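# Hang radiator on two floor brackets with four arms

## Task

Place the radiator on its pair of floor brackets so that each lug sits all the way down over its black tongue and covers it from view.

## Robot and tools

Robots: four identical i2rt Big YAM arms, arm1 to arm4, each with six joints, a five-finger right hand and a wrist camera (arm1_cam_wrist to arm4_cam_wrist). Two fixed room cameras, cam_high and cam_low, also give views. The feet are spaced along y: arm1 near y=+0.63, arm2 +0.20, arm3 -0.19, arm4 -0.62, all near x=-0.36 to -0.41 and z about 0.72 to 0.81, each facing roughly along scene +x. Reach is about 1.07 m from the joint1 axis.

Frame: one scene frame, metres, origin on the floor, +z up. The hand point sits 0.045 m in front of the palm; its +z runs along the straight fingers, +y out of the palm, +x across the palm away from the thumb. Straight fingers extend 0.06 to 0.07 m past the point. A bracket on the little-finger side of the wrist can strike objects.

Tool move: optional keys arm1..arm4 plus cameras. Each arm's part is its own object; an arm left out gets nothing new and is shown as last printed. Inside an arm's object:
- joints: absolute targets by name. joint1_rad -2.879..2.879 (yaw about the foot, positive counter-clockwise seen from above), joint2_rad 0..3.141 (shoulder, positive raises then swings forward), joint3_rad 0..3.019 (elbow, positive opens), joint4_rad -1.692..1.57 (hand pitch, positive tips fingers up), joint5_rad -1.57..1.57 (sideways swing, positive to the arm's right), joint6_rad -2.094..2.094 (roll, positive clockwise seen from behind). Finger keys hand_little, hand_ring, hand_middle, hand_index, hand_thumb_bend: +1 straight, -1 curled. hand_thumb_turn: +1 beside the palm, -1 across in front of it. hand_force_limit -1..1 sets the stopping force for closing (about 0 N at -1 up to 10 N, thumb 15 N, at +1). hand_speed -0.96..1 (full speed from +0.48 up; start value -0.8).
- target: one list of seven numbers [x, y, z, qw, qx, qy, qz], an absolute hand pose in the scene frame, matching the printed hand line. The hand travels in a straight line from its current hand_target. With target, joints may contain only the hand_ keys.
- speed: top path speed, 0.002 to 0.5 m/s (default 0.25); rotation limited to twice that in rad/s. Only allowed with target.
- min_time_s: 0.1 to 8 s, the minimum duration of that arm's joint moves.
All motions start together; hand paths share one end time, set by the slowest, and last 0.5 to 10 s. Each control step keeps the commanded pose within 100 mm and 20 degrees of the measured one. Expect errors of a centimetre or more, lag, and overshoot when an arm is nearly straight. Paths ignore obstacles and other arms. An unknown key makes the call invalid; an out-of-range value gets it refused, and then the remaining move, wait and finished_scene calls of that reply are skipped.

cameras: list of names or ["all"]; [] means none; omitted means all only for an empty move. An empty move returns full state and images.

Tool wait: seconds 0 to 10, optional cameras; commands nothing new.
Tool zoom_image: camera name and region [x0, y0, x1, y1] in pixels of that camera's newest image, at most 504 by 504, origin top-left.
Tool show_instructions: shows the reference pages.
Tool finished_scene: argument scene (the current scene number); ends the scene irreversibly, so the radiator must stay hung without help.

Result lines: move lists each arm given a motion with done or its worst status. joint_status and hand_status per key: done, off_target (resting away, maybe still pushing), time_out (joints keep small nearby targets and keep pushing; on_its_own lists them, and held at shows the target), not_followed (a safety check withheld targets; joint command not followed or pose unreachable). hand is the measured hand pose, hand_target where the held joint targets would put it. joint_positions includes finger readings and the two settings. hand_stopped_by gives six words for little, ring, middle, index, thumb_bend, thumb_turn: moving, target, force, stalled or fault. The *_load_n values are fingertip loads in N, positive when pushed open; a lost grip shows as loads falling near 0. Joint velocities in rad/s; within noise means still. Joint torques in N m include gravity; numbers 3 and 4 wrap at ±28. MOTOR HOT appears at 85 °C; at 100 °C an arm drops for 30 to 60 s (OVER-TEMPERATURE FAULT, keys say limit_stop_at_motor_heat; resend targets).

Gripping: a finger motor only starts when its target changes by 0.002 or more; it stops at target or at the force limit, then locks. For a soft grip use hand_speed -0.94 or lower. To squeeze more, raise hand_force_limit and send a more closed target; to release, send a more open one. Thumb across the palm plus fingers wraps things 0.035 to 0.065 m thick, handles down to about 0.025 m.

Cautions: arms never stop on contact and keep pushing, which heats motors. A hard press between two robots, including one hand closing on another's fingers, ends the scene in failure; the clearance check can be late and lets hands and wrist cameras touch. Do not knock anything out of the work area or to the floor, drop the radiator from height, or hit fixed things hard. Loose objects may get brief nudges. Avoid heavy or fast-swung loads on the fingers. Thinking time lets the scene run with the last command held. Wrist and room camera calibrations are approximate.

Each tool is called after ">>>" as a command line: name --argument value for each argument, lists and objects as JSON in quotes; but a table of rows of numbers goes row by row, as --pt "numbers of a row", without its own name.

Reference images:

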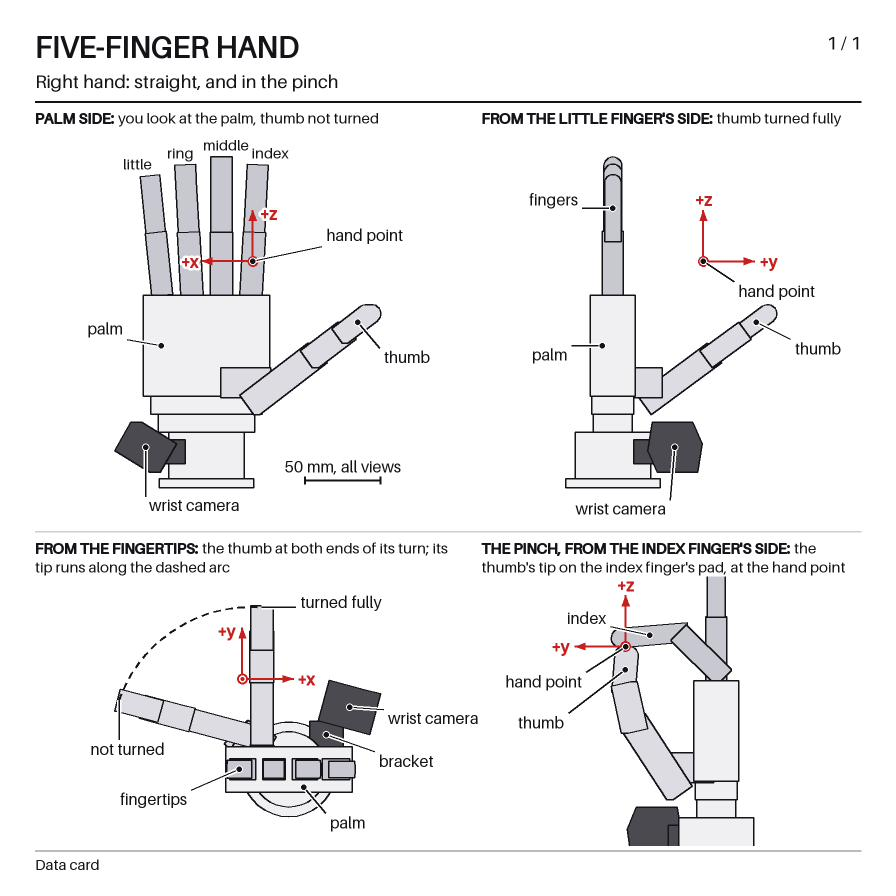

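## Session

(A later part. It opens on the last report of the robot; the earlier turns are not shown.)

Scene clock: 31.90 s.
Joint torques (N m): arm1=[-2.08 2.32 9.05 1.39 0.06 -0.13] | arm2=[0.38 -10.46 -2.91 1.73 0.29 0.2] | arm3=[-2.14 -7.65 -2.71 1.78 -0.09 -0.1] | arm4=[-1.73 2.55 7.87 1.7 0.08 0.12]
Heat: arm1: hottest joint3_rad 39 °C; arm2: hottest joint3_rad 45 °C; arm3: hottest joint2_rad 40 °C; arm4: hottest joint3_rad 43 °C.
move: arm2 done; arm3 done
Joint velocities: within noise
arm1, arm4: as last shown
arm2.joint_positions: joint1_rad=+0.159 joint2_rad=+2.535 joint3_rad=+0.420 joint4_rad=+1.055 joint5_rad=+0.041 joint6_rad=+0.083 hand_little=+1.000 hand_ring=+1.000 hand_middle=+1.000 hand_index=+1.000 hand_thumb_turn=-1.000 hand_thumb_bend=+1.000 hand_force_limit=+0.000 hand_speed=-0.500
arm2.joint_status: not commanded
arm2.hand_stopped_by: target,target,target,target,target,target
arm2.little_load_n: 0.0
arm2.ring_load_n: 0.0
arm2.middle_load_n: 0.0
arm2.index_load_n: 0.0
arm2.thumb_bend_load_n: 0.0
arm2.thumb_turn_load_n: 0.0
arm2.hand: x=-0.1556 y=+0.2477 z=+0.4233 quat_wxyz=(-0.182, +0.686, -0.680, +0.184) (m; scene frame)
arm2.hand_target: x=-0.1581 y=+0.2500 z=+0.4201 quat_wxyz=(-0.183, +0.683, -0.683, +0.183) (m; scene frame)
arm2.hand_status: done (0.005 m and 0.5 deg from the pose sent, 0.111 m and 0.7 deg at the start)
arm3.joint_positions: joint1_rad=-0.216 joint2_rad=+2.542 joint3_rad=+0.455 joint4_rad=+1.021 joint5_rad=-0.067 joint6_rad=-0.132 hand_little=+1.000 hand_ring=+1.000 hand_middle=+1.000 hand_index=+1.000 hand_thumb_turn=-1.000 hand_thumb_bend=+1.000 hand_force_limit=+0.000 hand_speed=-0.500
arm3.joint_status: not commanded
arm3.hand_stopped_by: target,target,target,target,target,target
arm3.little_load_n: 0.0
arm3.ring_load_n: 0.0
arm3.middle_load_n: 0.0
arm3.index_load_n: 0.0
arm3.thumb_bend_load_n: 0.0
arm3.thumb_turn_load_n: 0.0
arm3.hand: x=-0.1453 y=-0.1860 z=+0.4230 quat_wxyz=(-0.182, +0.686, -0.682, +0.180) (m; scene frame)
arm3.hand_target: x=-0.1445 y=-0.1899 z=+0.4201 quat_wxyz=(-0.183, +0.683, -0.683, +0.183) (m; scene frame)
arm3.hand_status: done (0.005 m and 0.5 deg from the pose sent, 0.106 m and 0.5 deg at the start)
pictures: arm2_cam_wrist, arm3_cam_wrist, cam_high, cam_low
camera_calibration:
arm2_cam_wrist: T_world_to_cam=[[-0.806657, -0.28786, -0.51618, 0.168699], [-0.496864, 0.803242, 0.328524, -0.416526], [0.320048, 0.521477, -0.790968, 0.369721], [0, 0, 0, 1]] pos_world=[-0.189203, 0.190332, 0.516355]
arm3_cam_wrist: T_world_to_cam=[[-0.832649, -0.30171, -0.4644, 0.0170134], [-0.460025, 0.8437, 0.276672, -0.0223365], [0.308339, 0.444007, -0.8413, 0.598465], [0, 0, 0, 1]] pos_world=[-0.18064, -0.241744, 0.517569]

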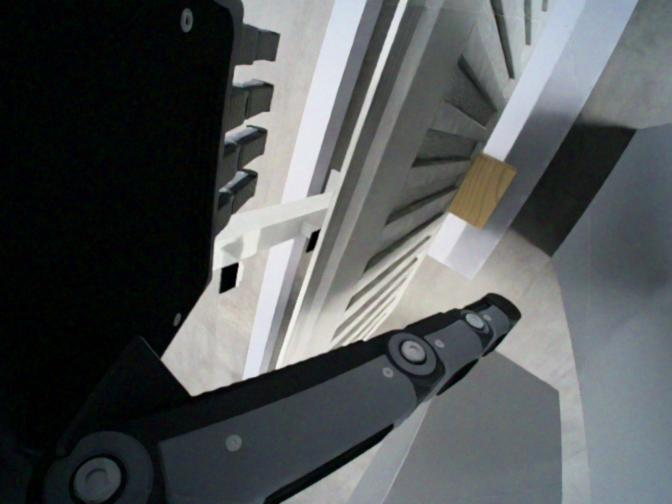

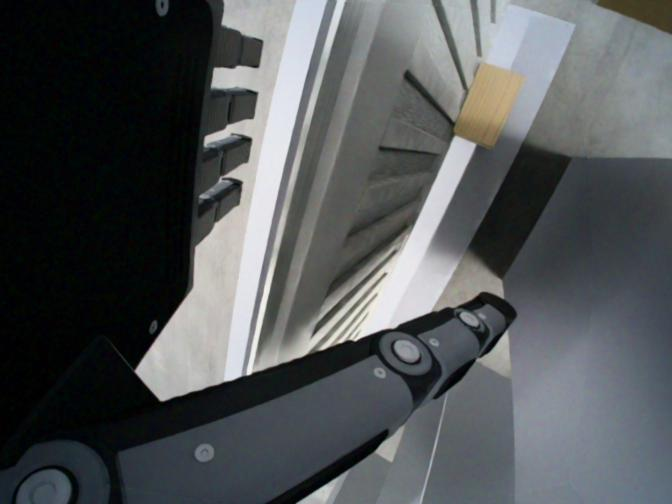

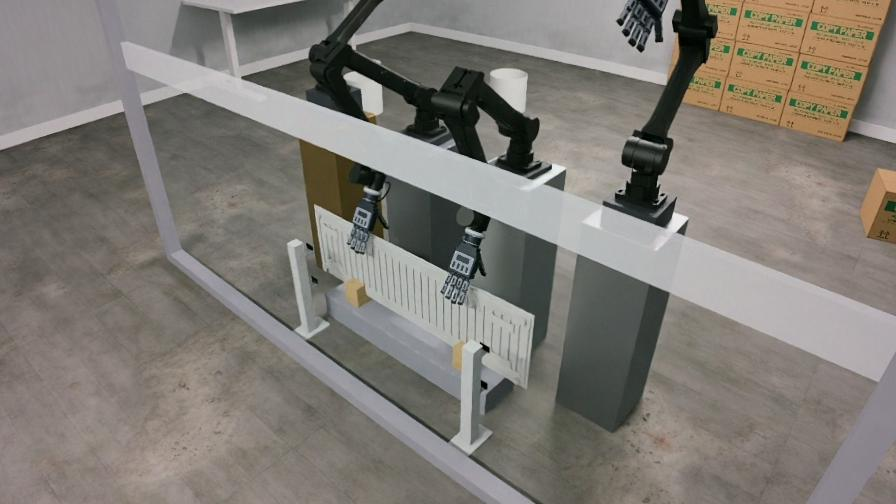

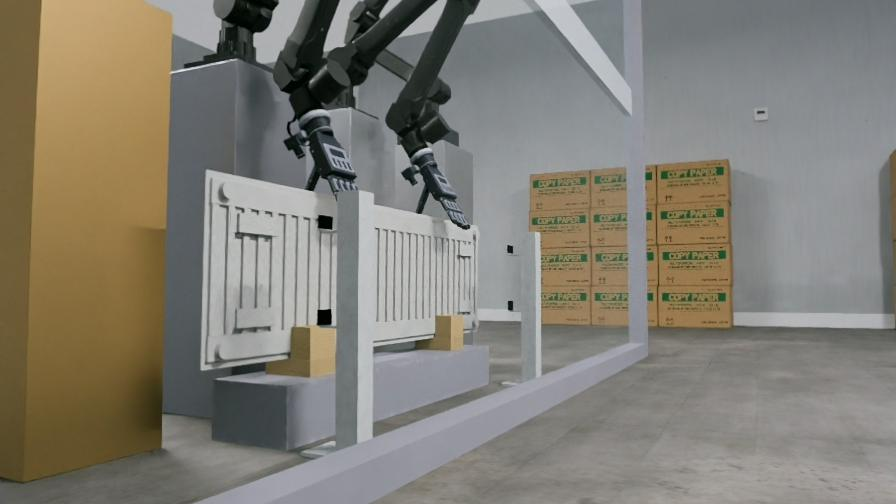

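>>> move --arm2 '{"target": [-0.158, 0.25, 0.382, -0.183, 0.683, -0.683, 0.183], "speed": 0.1}' --arm3 '{"target": [-0.1445, -0.19, 0.398, -0.183, 0.683, -0.683, 0.183], "speed": 0.1}' --arm1 '{"target": [0.0, 0.5, 0.75, 0.5, 0.5, -0.5, 0.5], "speed": 0.25}' --cameras '["arm1_cam_wrist", "arm2_cam_wrist", "arm3_cam_wrist", "cam_high", "cam_low"]'

Scene clock: 44.67 s.
Joint torques (N m): arm1=[-2.73 -12.69 5.38 -1.87 0.2 -0.01] | arm2=[1.2 -10.17 -3.4 1.62 0.3 0.15] | arm3=[-2.08 -7.65 -2.88 1.81 -0.07 -0.1] | arm4=[-1.73 2.49 7.87 1.68 0.08 0.12]
Heat: arm1: hottest joint3_rad 40 °C; arm2: hottest joint3_rad 44 °C; arm3: hottest joint2_rad 40 °C; arm4: hottest joint3_rad 44 °C.
move: arm1 off_target; arm2 done; arm3 done
Joint velocities: within noise
arm1.joint_positions: joint1_rad=+0.137 joint2_rad=+2.212 joint3_rad=+1.131 joint4_rad=-1.669 joint5_rad=+1.428 joint6_rad=+1.171 hand_little=+1.000 hand_ring=+1.000 hand_middle=+1.000 hand_index=+1.000 hand_thumb_turn=+1.000 hand_thumb_bend=+1.000 hand_force_limit=+0.000 hand_speed=-0.800
arm1.joint_status: not commanded
arm1.hand_stopped_by: target,target,target,target,target,target
arm1.little_load_n: 0.0
arm1.ring_load_n: 0.0
arm1.middle_load_n: 0.0
arm1.index_load_n: 0.0
arm1.thumb_bend_load_n: 0.0
arm1.thumb_turn_load_n: 0.0
arm1.hand: x=-0.0073 y=+0.5017 z=+0.7529 quat_wxyz=(+0.477, +0.530, -0.502, +0.490) (m; scene frame)
arm1.hand_target: x=-0.0002 y=+0.4997 z=+0.7500 quat_wxyz=(+0.477, +0.523, -0.509, +0.490) (m; scene frame)
arm1.hand_status: off_target (0.008 m and 4.4 deg from the pose sent, 0.521 m and 94.0 deg at the start; a joint's target at an end of its range on 28 of 227 steps)
arm2.joint_positions: joint1_rad=+0.160 joint2_rad=+2.671 joint3_rad=+0.501 joint4_rad=+1.112 joint5_rad=+0.043 joint6_rad=+0.085 hand_little=+1.000 hand_ring=+1.000 hand_middle=+1.000 hand_index=+1.000 hand_thumb_turn=-1.000 hand_thumb_bend=+1.000 hand_force_limit=+0.000 hand_speed=-0.500
arm2.joint_status: not commanded
arm2.hand_stopped_by: target,target,target,target,target,target
arm2.little_load_n: 0.0
arm2.ring_load_n: 0.0
arm2.middle_load_n: 0.0
arm2.index_load_n: 0.0
arm2.thumb_bend_load_n: 0.0
arm2.thumb_turn_load_n: 0.0
arm2.hand: x=-0.1538 y=+0.2477 z=+0.3860 quat_wxyz=(-0.183, +0.685, -0.680, +0.185) (m; scene frame)
arm2.hand_target: x=-0.1580 y=+0.2498 z=+0.3821 quat_wxyz=(-0.183, +0.683, -0.683, +0.183) (m; scene frame)
arm2.hand_status: done (0.006 m and 0.5 deg from the pose sent, 0.041 m and 0.5 deg at the start)
arm3.joint_positions: joint1_rad=-0.217 joint2_rad=+2.620 joint3_rad=+0.500 joint4_rad=+1.055 joint5_rad=-0.068 joint6_rad=-0.133 hand_little=+1.000 hand_ring=+1.000 hand_middle=+1.000 hand_index=+1.000 hand_thumb_turn=-1.000 hand_thumb_bend=+1.000 hand_force_limit=+0.000 hand_speed=-0.500
arm3.joint_status: not commanded
arm3.hand_stopped_by: target,target,target,target,target,target
arm3.little_load_n: 0.0
arm3.ring_load_n: 0.0
arm3.middle_load_n: 0.0
arm3.index_load_n: 0.0
arm3.thumb_bend_load_n: 0.0
arm3.thumb_turn_load_n: 0.0
arm3.hand: x=-0.1441 y=-0.1861 z=+0.4017 quat_wxyz=(-0.182, +0.685, -0.681, +0.180) (m; scene frame)
arm3.hand_target: x=-0.1446 y=-0.1899 z=+0.3981 quat_wxyz=(-0.183, +0.683, -0.683, +0.183) (m; scene frame)
arm3.hand_status: done (0.005 m and 0.5 deg from the pose sent, 0.025 m and 0.5 deg at the start)
arm4: as last shown
pictures: arm1_cam_wrist, arm2_cam_wrist, arm3_cam_wrist, cam_high, cam_low
camera_calibration:
arm1_cam_wrist: T_world_to_cam=[[-0.968536, -0.0672972, 0.239602, -0.152975], [-0.232292, 0.589982, -0.77328, 0.281768], [-0.0893213, -0.804607, -0.587052, 0.959867], [0, 0, 0, 1]] pos_world=[0.0030278, 0.595783, 0.81803]
arm2_cam_wrist: T_world_to_cam=[[-0.805583, -0.287195, -0.518222, 0.151768], [-0.497133, 0.803489, 0.327512, -0.403136], [0.322326, 0.521463, -0.790052, 0.339564], [0, 0, 0, 1]] pos_world=[-0.187601, 0.190433, 0.478954]
arm3_cam_wrist: T_world_to_cam=[[-0.831722, -0.301911, -0.465927, 0.00874777], [-0.460606, 0.843775, 0.275475, -0.0153656], [0.309968, 0.443727, -0.840848, 0.580198], [0, 0, 0, 1]] pos_world=[-0.179645, -0.241843, 0.496167]

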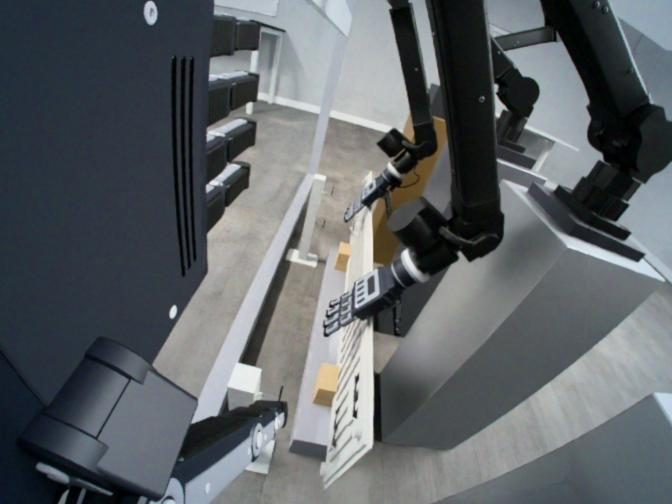

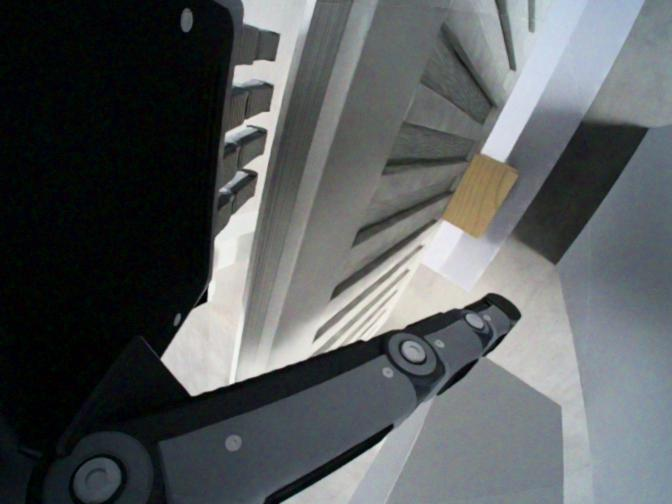

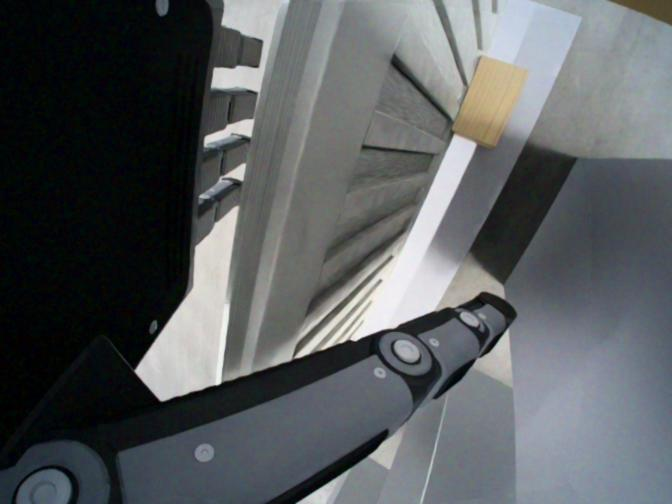

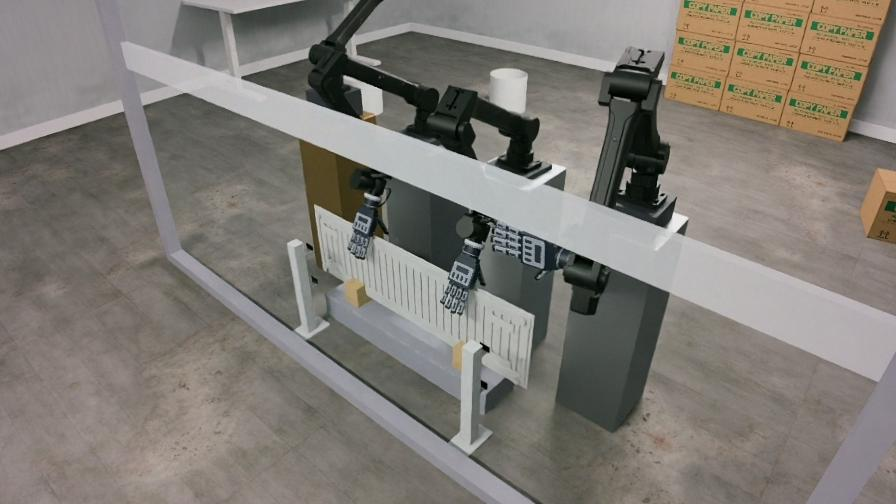

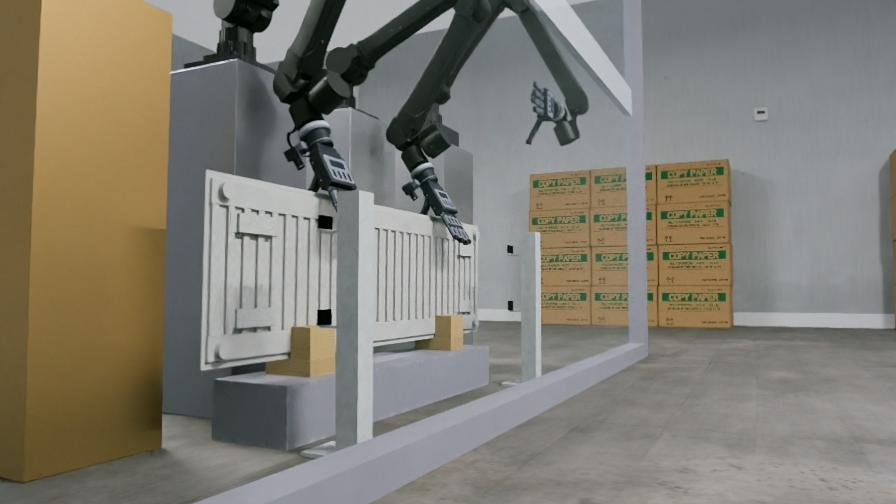

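>>> zoom_image --camera "arm1_cam_wrist" --region '[290, 160, 470, 350]'

>>> zoom_image --camera "arm1_cam_wrist" --region '[220, 340, 420, 504]'

Scaled by 2.653 from the camera's 672x504 image, which has a finer 960x720 frame.

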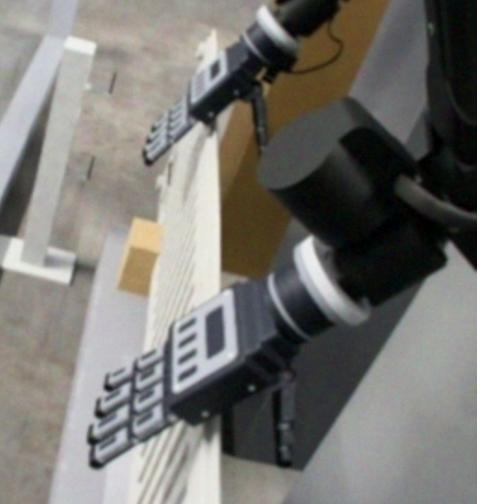

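Scaled by 2.520 from the camera's 672x504 image, which has a finer 960x720 frame.

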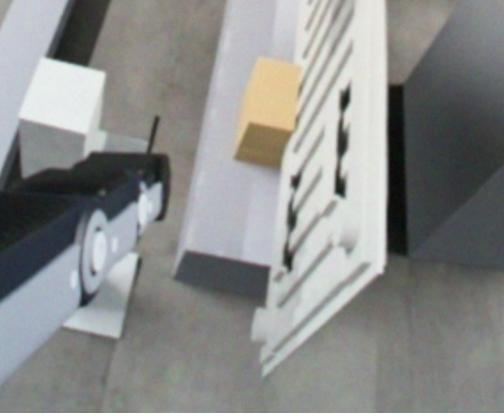

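>>> zoom_image --camera "arm2_cam_wrist" --region '[200, 100, 400, 400]'

>>> zoom_image --camera "arm3_cam_wrist" --region '[180, 100, 380, 400]'

Scaled by 1.680 from the camera's 672x504 image, which has a finer 960x720 frame.

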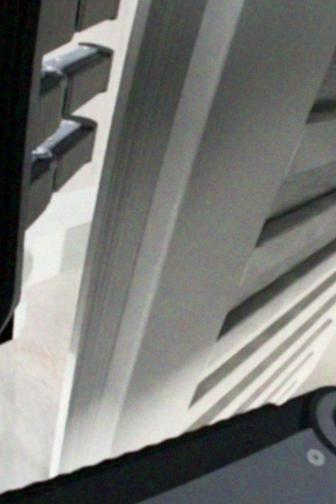

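Scaled by 1.680 from the camera's 672x504 image, which has a finer 960x720 frame.

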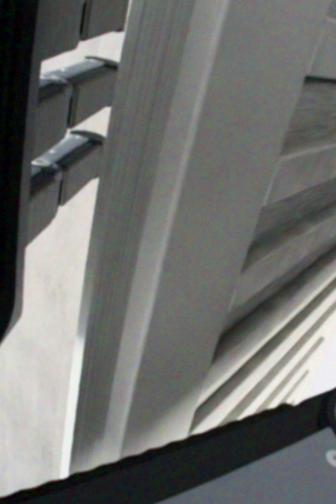

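>>> move --arm2 '{"target": [-0.158, 0.25, 0.377, -0.183, 0.683, -0.683, 0.183], "speed": 0.1, "joints": {"hand_little": 0.4, "hand_ring": 0.4, "hand_middle": 0.4, "hand_index": 0.4, "hand_thumb_bend": 0.5}}' --arm3 '{"target": [-0.1445, -0.19, 0.393, -0.183, 0.683, -0.683, 0.183], "speed": 0.1, "joints": {"hand_little": 0.4, "hand_ring": 0.4, "hand_middle": 0.4, "hand_index": 0.4, "hand_thumb_bend": 0.5}}' --arm1 '{"target": [0.0, 0.6, 0.6, 0.5, 0.5, -0.5, 0.5], "speed": 0.25, "joints": {"hand_thumb_bend": -0.5}}' --cameras '["arm1_cam_wrist", "arm2_cam_wrist", "arm3_cam_wrist"]'

Scene clock: 53.70 s.
Joint torques (N m): arm1=[-1.9 -14.92 3.85 -2.03 0.08 0] | arm2=[0.79 -11.34 -3.36 1.68 0.32 0.18] | arm3=[-2.14 -7.65 -2.96 1.73 -0.09 -0.1] | arm4=[-1.79 2.55 7.88 1.7 0.08 0.13]
Heat: arm1: hottest joint3_rad 39 °C; arm2: hottest joint3_rad 44 °C; arm3: hottest joint2_rad 41 °C; arm4: hottest joint3_rad 44 °C.
move: arm1 off_target; arm2 done; arm3 done
Joint velocities: within noise
arm1.joint_positions: joint1_rad=+0.342 joint2_rad=+2.621 joint3_rad=+1.391 joint4_rad=-1.671 joint5_rad=+1.218 joint6_rad=+1.328 hand_little=+1.000 hand_ring=+1.000 hand_middle=+1.000 hand_index=+1.000 hand_thumb_turn=+1.000 hand_thumb_bend=-0.500 hand_force_limit=+0.000 hand_speed=-0.800
arm1.joint_status: all done
arm1.hand_stopped_by: target,target,target,target,target,target
arm1.little_load_n: 0.0
arm1.ring_load_n: 0.0
arm1.middle_load_n: 0.0
arm1.index_load_n: 0.0
arm1.thumb_bend_load_n: 0.0
arm1.thumb_turn_load_n: 0.0
arm1.hand: x=-0.0079 y=+0.5959 z=+0.6030 quat_wxyz=(+0.472, +0.536, -0.509, +0.480) (m; scene frame)
arm1.hand_target: x=-0.0002 y=+0.5998 z=+0.6001 quat_wxyz=(+0.467, +0.531, -0.516, +0.483) (m; scene frame)
arm1.hand_status: off_target (0.009 m and 5.8 deg from the pose sent, 0.182 m and 4.5 deg at the start; a joint's target at an end of its range on 162 of 163 steps)
arm2.joint_positions: joint1_rad=+0.161 joint2_rad=+2.687 joint3_rad=+0.512 joint4_rad=+1.118 joint5_rad=+0.043 joint6_rad=+0.086 hand_little=+0.400 hand_ring=+0.400 hand_middle=+0.400 hand_index=+0.400 hand_thumb_turn=-1.000 hand_thumb_bend=+0.500 hand_force_limit=+0.000 hand_speed=-0.500
arm2.joint_status: all done
arm2.hand_stopped_by: target,target,target,target,target,target
arm2.little_load_n: 0.0
arm2.ring_load_n: 0.0
arm2.middle_load_n: 0.0
arm2.index_load_n: 0.0
arm2.thumb_bend_load_n: 0.0
arm2.thumb_turn_load_n: 0.0
arm2.hand: x=-0.1536 y=+0.2478 z=+0.3811 quat_wxyz=(-0.183, +0.685, -0.680, +0.185) (m; scene frame)
arm2.hand_target: x=-0.1580 y=+0.2499 z=+0.3772 quat_wxyz=(-0.183, +0.683, -0.683, +0.183) (m; scene frame)
arm2.hand_status: done (0.006 m and 0.5 deg from the pose sent, 0.010 m and 0.5 deg at the start)
arm3.joint_positions: joint1_rad=-0.218 joint2_rad=+2.637 joint3_rad=+0.511 joint4_rad=+1.061 joint5_rad=-0.068 joint6_rad=-0.133 hand_little=+0.400 hand_ring=+0.400 hand_middle=+0.400 hand_index=+0.400 hand_thumb_turn=-1.000 hand_thumb_bend=+0.500 hand_force_limit=+0.000 hand_speed=-0.500
arm3.joint_status: all done
arm3.hand_stopped_by: target,target,target,target,target,target
arm3.little_load_n: 0.0
arm3.ring_load_n: 0.5
arm3.middle_load_n: 0.0
arm3.index_load_n: 0.0
arm3.thumb_bend_load_n: 0.0
arm3.thumb_turn_load_n: 0.5
arm3.hand: x=-0.1440 y=-0.1862 z=+0.3966 quat_wxyz=(-0.182, +0.685, -0.682, +0.180) (m; scene frame)
arm3.hand_target: x=-0.1445 y=-0.1899 z=+0.3930 quat_wxyz=(-0.183, +0.683, -0.683, +0.183) (m; scene frame)
arm3.hand_status: done (0.005 m and 0.4 deg from the pose sent, 0.010 m and 0.4 deg at the start)
arm4: as last shown
pictures: arm1_cam_wrist, arm2_cam_wrist, arm3_cam_wrist
camera_calibration:
arm1_cam_wrist: T_world_to_cam=[[-0.967667, -0.0680468, 0.242879, -0.112749], [-0.23262, 0.613022, -0.755045, 0.0854079], [-0.0975119, -0.78713, -0.60903, 0.950288], [0, 0, 0, 1]] pos_world=[0.0034287, 0.687972, 0.670625]
arm2_cam_wrist: T_world_to_cam=[[-0.805416, -0.287139, -0.518514, 0.149549], [-0.497135, 0.803621, 0.327184, -0.401302], [0.322741, 0.521291, -0.789996, 0.335712], [0, 0, 0, 1]] pos_world=[-0.1874, 0.190432, 0.474054]
arm3_cam_wrist: T_world_to_cam=[[-0.831849, -0.301628, -0.465884, 0.00644967], [-0.460309, 0.843925, 0.275512, -0.0137593], [0.310069, 0.443635, -0.84086, 0.575924], [0, 0, 0, 1]] pos_world=[-0.179545, -0.241943, 0.491067]

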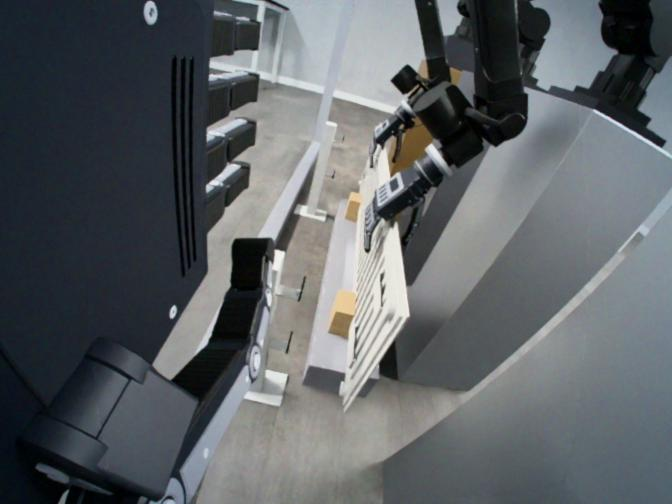

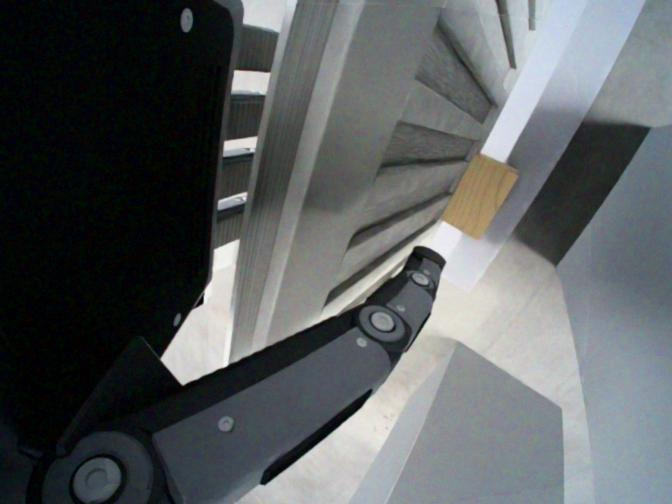

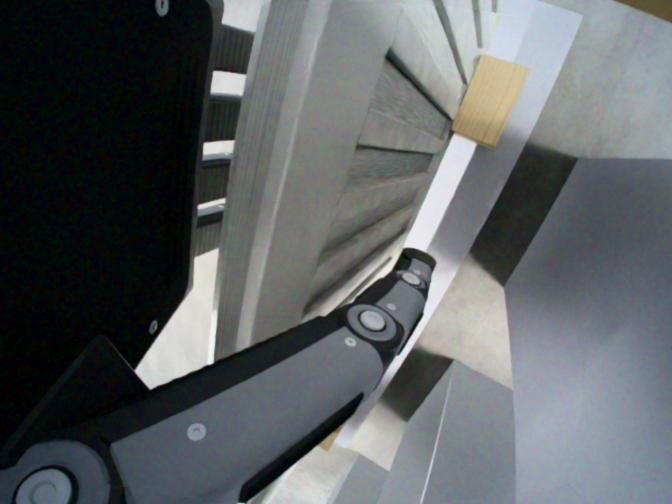

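>>> zoom_image --camera "arm1_cam_wrist" --region '[240, 100, 450, 420]'

Scaled by 1.575 from the camera's 672x504 image, which has a finer 960x720 frame.

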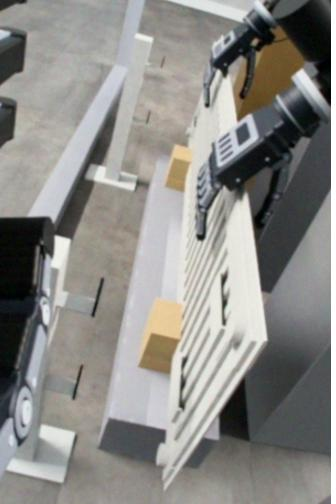

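>>> move --arm2 '{"joints": {"hand_little": -0.5, "hand_ring": -0.5, "hand_middle": -0.5, "hand_index": -0.5, "hand_force_limit": -0.75, "hand_speed": -0.92}}' --arm3 '{"joints": {"hand_little": -0.5, "hand_ring": -0.5, "hand_middle": -0.5, "hand_index": -0.5, "hand_force_limit": -0.75, "hand_speed": -0.92}}' --arm1 '{"target": [0.02, 0.6, 0.53, 0.5, 0.5, -0.5, 0.5], "speed": 0.2, "joints": {"hand_thumb_turn": -1, "hand_speed": -0.5}}' --cameras '["arm1_cam_wrist", "arm2_cam_wrist", "arm3_cam_wrist", "cam_low"]'

Scene clock: 58.10 s.
Joint torques (N m): arm1=[-3.19 -16.26 6.09 -2.03 0.33 -0.11] | arm2=[0.32 -10.7 -3.89 1.65 0.24 0.18] | arm3=[-1.9 -7.71 -3.23 1.58 -0.05 -0.09] | arm4=[-1.73 2.43 7.88 1.7 0.09 0.12]
Heat: arm1: hottest joint3_rad 39 °C; arm2: hottest joint3_rad 44 °C; arm3: hottest joint2_rad 41 °C; arm4: hottest joint3_rad 44 °C.
move: arm1 off_target; arm2 off_target; arm3 off_target
Joint velocities: within noise
arm1.joint_positions: joint1_rad=+0.345 joint2_rad=+2.820 joint3_rad=+1.548 joint4_rad=-1.671 joint5_rad=+1.227 joint6_rad=+1.334 hand_little=+1.000 hand_ring=+1.000 hand_middle=+1.000 hand_index=+1.000 hand_thumb_turn=-1.000 hand_thumb_bend=-0.500 hand_force_limit=+0.000 hand_speed=-0.500
arm1.joint_status: all done
arm1.hand_stopped_by: target,target,target,target,target,target
arm1.little_load_n: 0.0
arm1.ring_load_n: 0.0
arm1.middle_load_n: 0.0
arm1.index_load_n: 0.0
arm1.thumb_bend_load_n: 0.0
arm1.thumb_turn_load_n: 0.0
arm1.hand: x=-0.0055 y=+0.5975 z=+0.5318 quat_wxyz=(+0.482, +0.543, -0.494, +0.478) (m; scene frame)
arm1.hand_target: x=+0.0193 y=+0.5997 z=+0.5312 quat_wxyz=(+0.468, +0.530, -0.516, +0.484) (m; scene frame)
arm1.hand_status: off_target (0.026 m and 5.9 deg from the pose sent, 0.078 m and 5.8 deg at the start; a joint's target at an end of its range on 71 of 71 steps)
arm2.joint_positions: joint1_rad=+0.161 joint2_rad=+2.687 joint3_rad=+0.517 joint4_rad=+1.122 joint5_rad=+0.044 joint6_rad=+0.086 hand_little=-0.123 hand_ring=-0.100 hand_middle=+0.072 hand_index=+0.027 hand_thumb_turn=-1.000 hand_thumb_bend=+0.500 hand_force_limit=-0.750 hand_speed=-0.920
arm2.joint_status: hand_little off_target (ended at -0.123, target -0.500); hand_ring off_target (ended at -0.100, target -0.500); hand_middle off_target (ended at +0.072, target -0.500); hand_index off_target (ended at +0.027, target -0.500); the others done
arm2.hand_stopped_by: force,force,force,force,target,target
arm2.little_load_n: 1.0
arm2.ring_load_n: 0.0
arm2.middle_load_n: 0.0
arm2.index_load_n: 0.0
arm2.thumb_bend_load_n: 0.0
arm2.thumb_turn_load_n: 0.0
arm2.hand: x=-0.1497 y=+0.2479 z=+0.3808 quat_wxyz=(-0.186, +0.684, -0.680, +0.188) (m; scene frame)
arm2.hand_target: x=-0.1581 y=+0.2498 z=+0.3772 quat_wxyz=(-0.183, +0.683, -0.683, +0.183) (m; scene frame)
arm2.hand_status: not commanded
arm3.joint_positions: joint1_rad=-0.218 joint2_rad=+2.637 joint3_rad=+0.515 joint4_rad=+1.066 joint5_rad=-0.069 joint6_rad=-0.135 hand_little=-0.010 hand_ring=+0.147 hand_middle=+0.304 hand_index=+0.072 hand_thumb_turn=-1.000 hand_thumb_bend=+0.500 hand_force_limit=-0.750 hand_speed=-0.920
arm3.joint_status: hand_little off_target (ended at -0.010, target -0.500); hand_ring off_target (ended at +0.147, target -0.500); hand_middle off_target (ended at +0.304, target -0.500); hand_index off_target (ended at +0.072, target -0.500); the others done
arm3.hand_stopped_by: force,force,force,force,target,target
arm3.little_load_n: 1.0
arm3.ring_load_n: 0.0
arm3.middle_load_n: 0.0
arm3.index_load_n: 0.0
arm3.thumb_bend_load_n: 0.0
arm3.thumb_turn_load_n: 0.0
arm3.hand: x=-0.1406 y=-0.1867 z=+0.3965 quat_wxyz=(-0.185, +0.685, -0.680, +0.184) (m; scene frame)
arm3.hand_target: x=-0.1446 y=-0.1900 z=+0.3931 quat_wxyz=(-0.183, +0.683, -0.683, +0.183) (m; scene frame)
arm3.hand_status: not commanded
arm4: as last shown
pictures: arm1_cam_wrist, arm2_cam_wrist, arm3_cam_wrist, cam_low
camera_calibration:
arm1_cam_wrist: T_world_to_cam=[[-0.95846, -0.0743966, 0.275355, -0.106478], [-0.263923, 0.59742, -0.757255, 0.041575], [-0.108165, -0.79847, -0.592237, 0.906278], [0, 0, 0, 1]] pos_world=[0.00694517, 0.690877, 0.597534]
arm2_cam_wrist: T_world_to_cam=[[-0.801088, -0.286449, -0.525551, 0.155714], [-0.49932, 0.804004, 0.322887, -0.398212], [0.330055, 0.521079, -0.787109, 0.334182], [0, 0, 0, 1]] pos_world=[-0.184393, 0.190633, 0.473451]
arm3_cam_wrist: T_world_to_cam=[[-0.827476, -0.303259, -0.472565, 0.0120699], [-0.463781, 0.843563, 0.270756, -0.0104716], [0.316529, 0.443211, -0.838674, 0.574977], [0, 0, 0, 1]] pos_world=[-0.176866, -0.242342, 0.490757]

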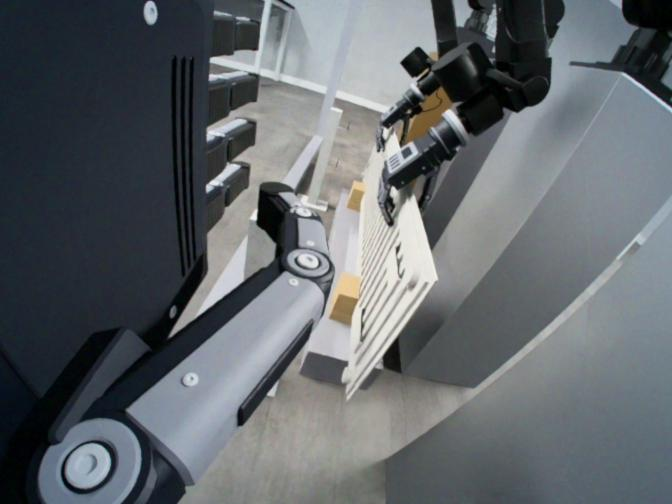

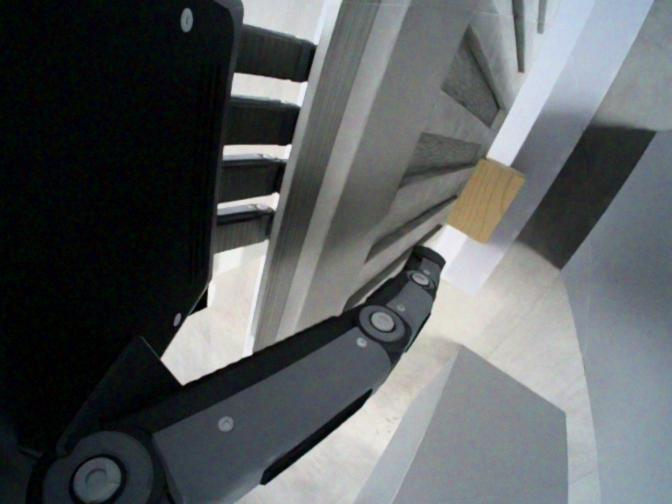

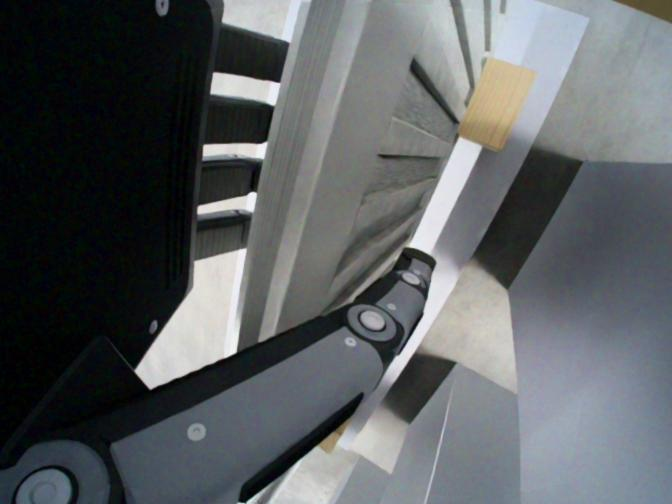

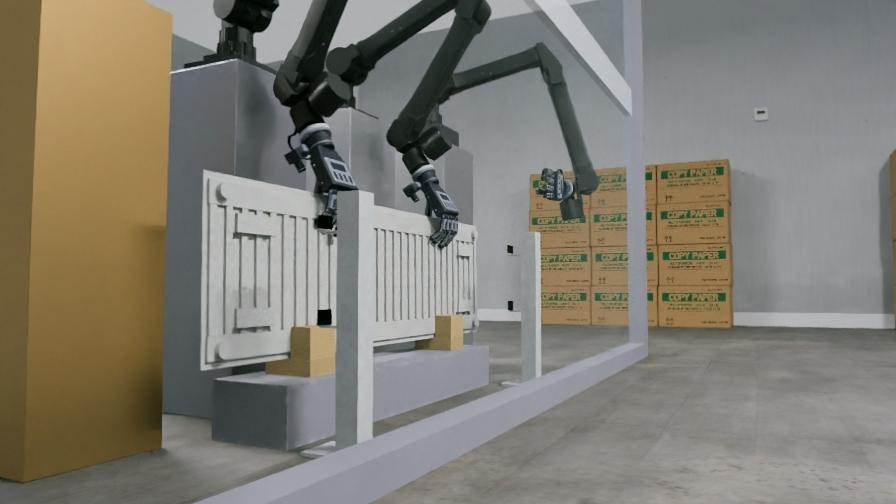

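>>> move --arm2 '{"joints": {"hand_thumb_bend": -0.7, "hand_force_limit": 0.3, "hand_speed": -0.9}}' --arm3 '{"joints": {"hand_thumb_bend": -0.7, "hand_force_limit": 0.3, "hand_speed": -0.9}}' --arm1 '{"joints": {"hand_thumb_turn": 1, "hand_thumb_bend": -1}}' --cameras '["arm1_cam_wrist", "arm2_cam_wrist", "arm3_cam_wrist", "cam_low"]'

Scene clock: 63.67 s.
Joint torques (N m): arm1=[-3.25 -16.21 6.09 -2 0.33 -0.11] | arm2=[0.15 -10.87 -3.69 1.52 0.25 0.22] | arm3=[-2.08 -7.59 -3.25 1.58 -0.03 -0.09] | arm4=[-1.73 2.49 7.87 1.7 0.09 0.12]
Heat: arm1: hottest joint3_rad 39 °C; arm2: hottest joint3_rad 44 °C; arm3: hottest joint2_rad 41 °C; arm4: hottest joint3_rad 44 °C.
move: arm1 done; arm2 off_target; arm3 off_target
Joint velocities: within noise
arm1.joint_positions: joint1_rad=+0.345 joint2_rad=+2.820 joint3_rad=+1.548 joint4_rad=-1.671 joint5_rad=+1.227 joint6_rad=+1.334 hand_little=+1.000 hand_ring=+1.000 hand_middle=+1.000 hand_index=+1.000 hand_thumb_turn=+1.000 hand_thumb_bend=-0.999 hand_force_limit=+0.000 hand_speed=-0.500
arm1.joint_status: all done
arm1.hand_stopped_by: target,target,target,target,target,target
arm1.little_load_n: 0.0
arm1.ring_load_n: 0.0
arm1.middle_load_n: 0.0
arm1.index_load_n: 0.0
arm1.thumb_bend_load_n: 0.0
arm1.thumb_turn_load_n: 0.0
arm1.hand: x=-0.0055 y=+0.5975 z=+0.5318 quat_wxyz=(+0.482, +0.543, -0.494, +0.478) (m; scene frame)
arm1.hand_target: x=+0.0193 y=+0.5997 z=+0.5312 quat_wxyz=(+0.468, +0.530, -0.516, +0.484) (m; scene frame)
arm1.hand_status: not commanded
arm2.joint_positions: joint1_rad=+0.162 joint2_rad=+2.687 joint3_rad=+0.517 joint4_rad=+1.122 joint5_rad=+0.045 joint6_rad=+0.084 hand_little=-0.123 hand_ring=-0.100 hand_middle=+0.072 hand_index=+0.027 hand_thumb_turn=-1.000 hand_thumb_bend=+0.197 hand_force_limit=+0.300 hand_speed=-0.900
arm2.joint_status: hand_thumb_bend off_target (ended at +0.197, target -0.700); the others done
arm2.hand_stopped_by: force,force,force,force,force,target
arm2.little_load_n: 2.5
arm2.ring_load_n: 1.5
arm2.middle_load_n: 0.0
arm2.index_load_n: 0.0
arm2.thumb_bend_load_n: 8.5
arm2.thumb_turn_load_n: 1.0
arm2.hand: x=-0.1498 y=+0.2481 z=+0.3807 quat_wxyz=(-0.186, +0.685, -0.679, +0.189) (m; scene frame)
arm2.hand_target: x=-0.1582 y=+0.2498 z=+0.3771 quat_wxyz=(-0.183, +0.683, -0.683, +0.183) (m; scene frame)
arm2.hand_status: not commanded
arm3.joint_positions: joint1_rad=-0.218 joint2_rad=+2.638 joint3_rad=+0.515 joint4_rad=+1.066 joint5_rad=-0.069 joint6_rad=-0.135 hand_little=-0.010 hand_ring=+0.147 hand_middle=+0.304 hand_index=+0.072 hand_thumb_turn=-1.000 hand_thumb_bend=+0.061 hand_force_limit=+0.300 hand_speed=-0.900
arm3.joint_status: hand_thumb_bend off_target (ended at +0.061, target -0.700); the others done
arm3.hand_stopped_by: force,force,force,force,force,target
arm3.little_load_n: 1.5
arm3.ring_load_n: 0.5
arm3.middle_load_n: 0.0
arm3.index_load_n: 2.5
arm3.thumb_bend_load_n: 10.0
arm3.thumb_turn_load_n: 1.5
arm3.hand: x=-0.1407 y=-0.1867 z=+0.3964 quat_wxyz=(-0.185, +0.685, -0.680, +0.183) (m; scene frame)
arm3.hand_target: x=-0.1447 y=-0.1899 z=+0.3930 quat_wxyz=(-0.183, +0.683, -0.683, +0.183) (m; scene frame)
arm3.hand_status: not commanded
arm4: as last shown
arm4.little_load_n: 0.5
pictures: arm1_cam_wrist, arm2_cam_wrist, arm3_cam_wrist, cam_low
camera_calibration:
arm1_cam_wrist: T_world_to_cam=[[-0.95846, -0.0743966, 0.275355, -0.106478], [-0.263923, 0.59742, -0.757255, 0.041575], [-0.108165, -0.79847, -0.592237, 0.906278], [0, 0, 0, 1]] pos_world=[0.00694517, 0.690877, 0.597534]
arm2_cam_wrist: T_world_to_cam=[[-0.800214, -0.289538, -0.52519, 0.156346], [-0.501622, 0.803106, 0.321552, -0.397993], [0.328682, 0.520757, -0.787896, 0.33426], [0, 0, 0, 1]] pos_world=[-0.184397, 0.190831, 0.473448]
arm3_cam_wrist: T_world_to_cam=[[-0.827641, -0.30323, -0.472294, 0.0117856], [-0.463699, 0.843528, 0.271004, -0.0106062], [0.316217, 0.443297, -0.838746, 0.574926], [0, 0, 0, 1]] pos_world=[-0.176965, -0.242342, 0.490657]

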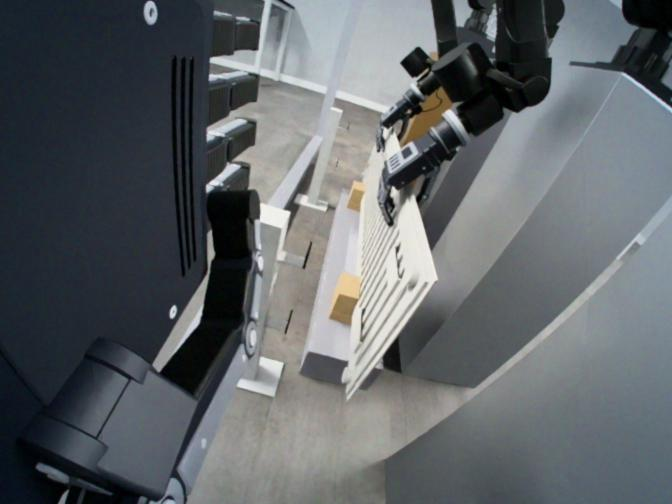

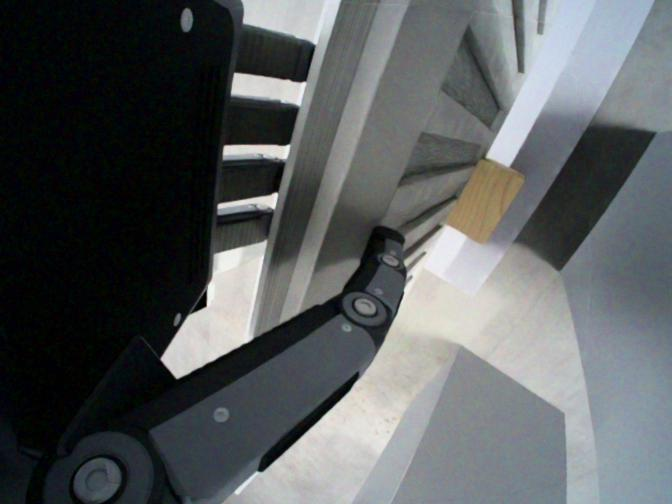

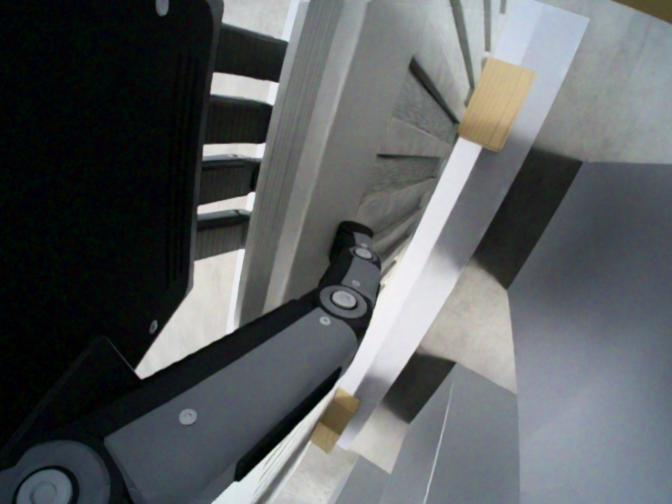

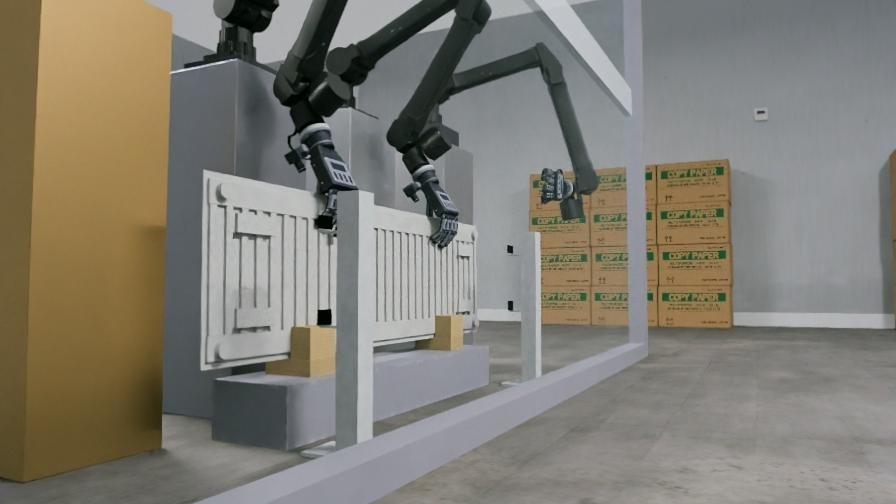

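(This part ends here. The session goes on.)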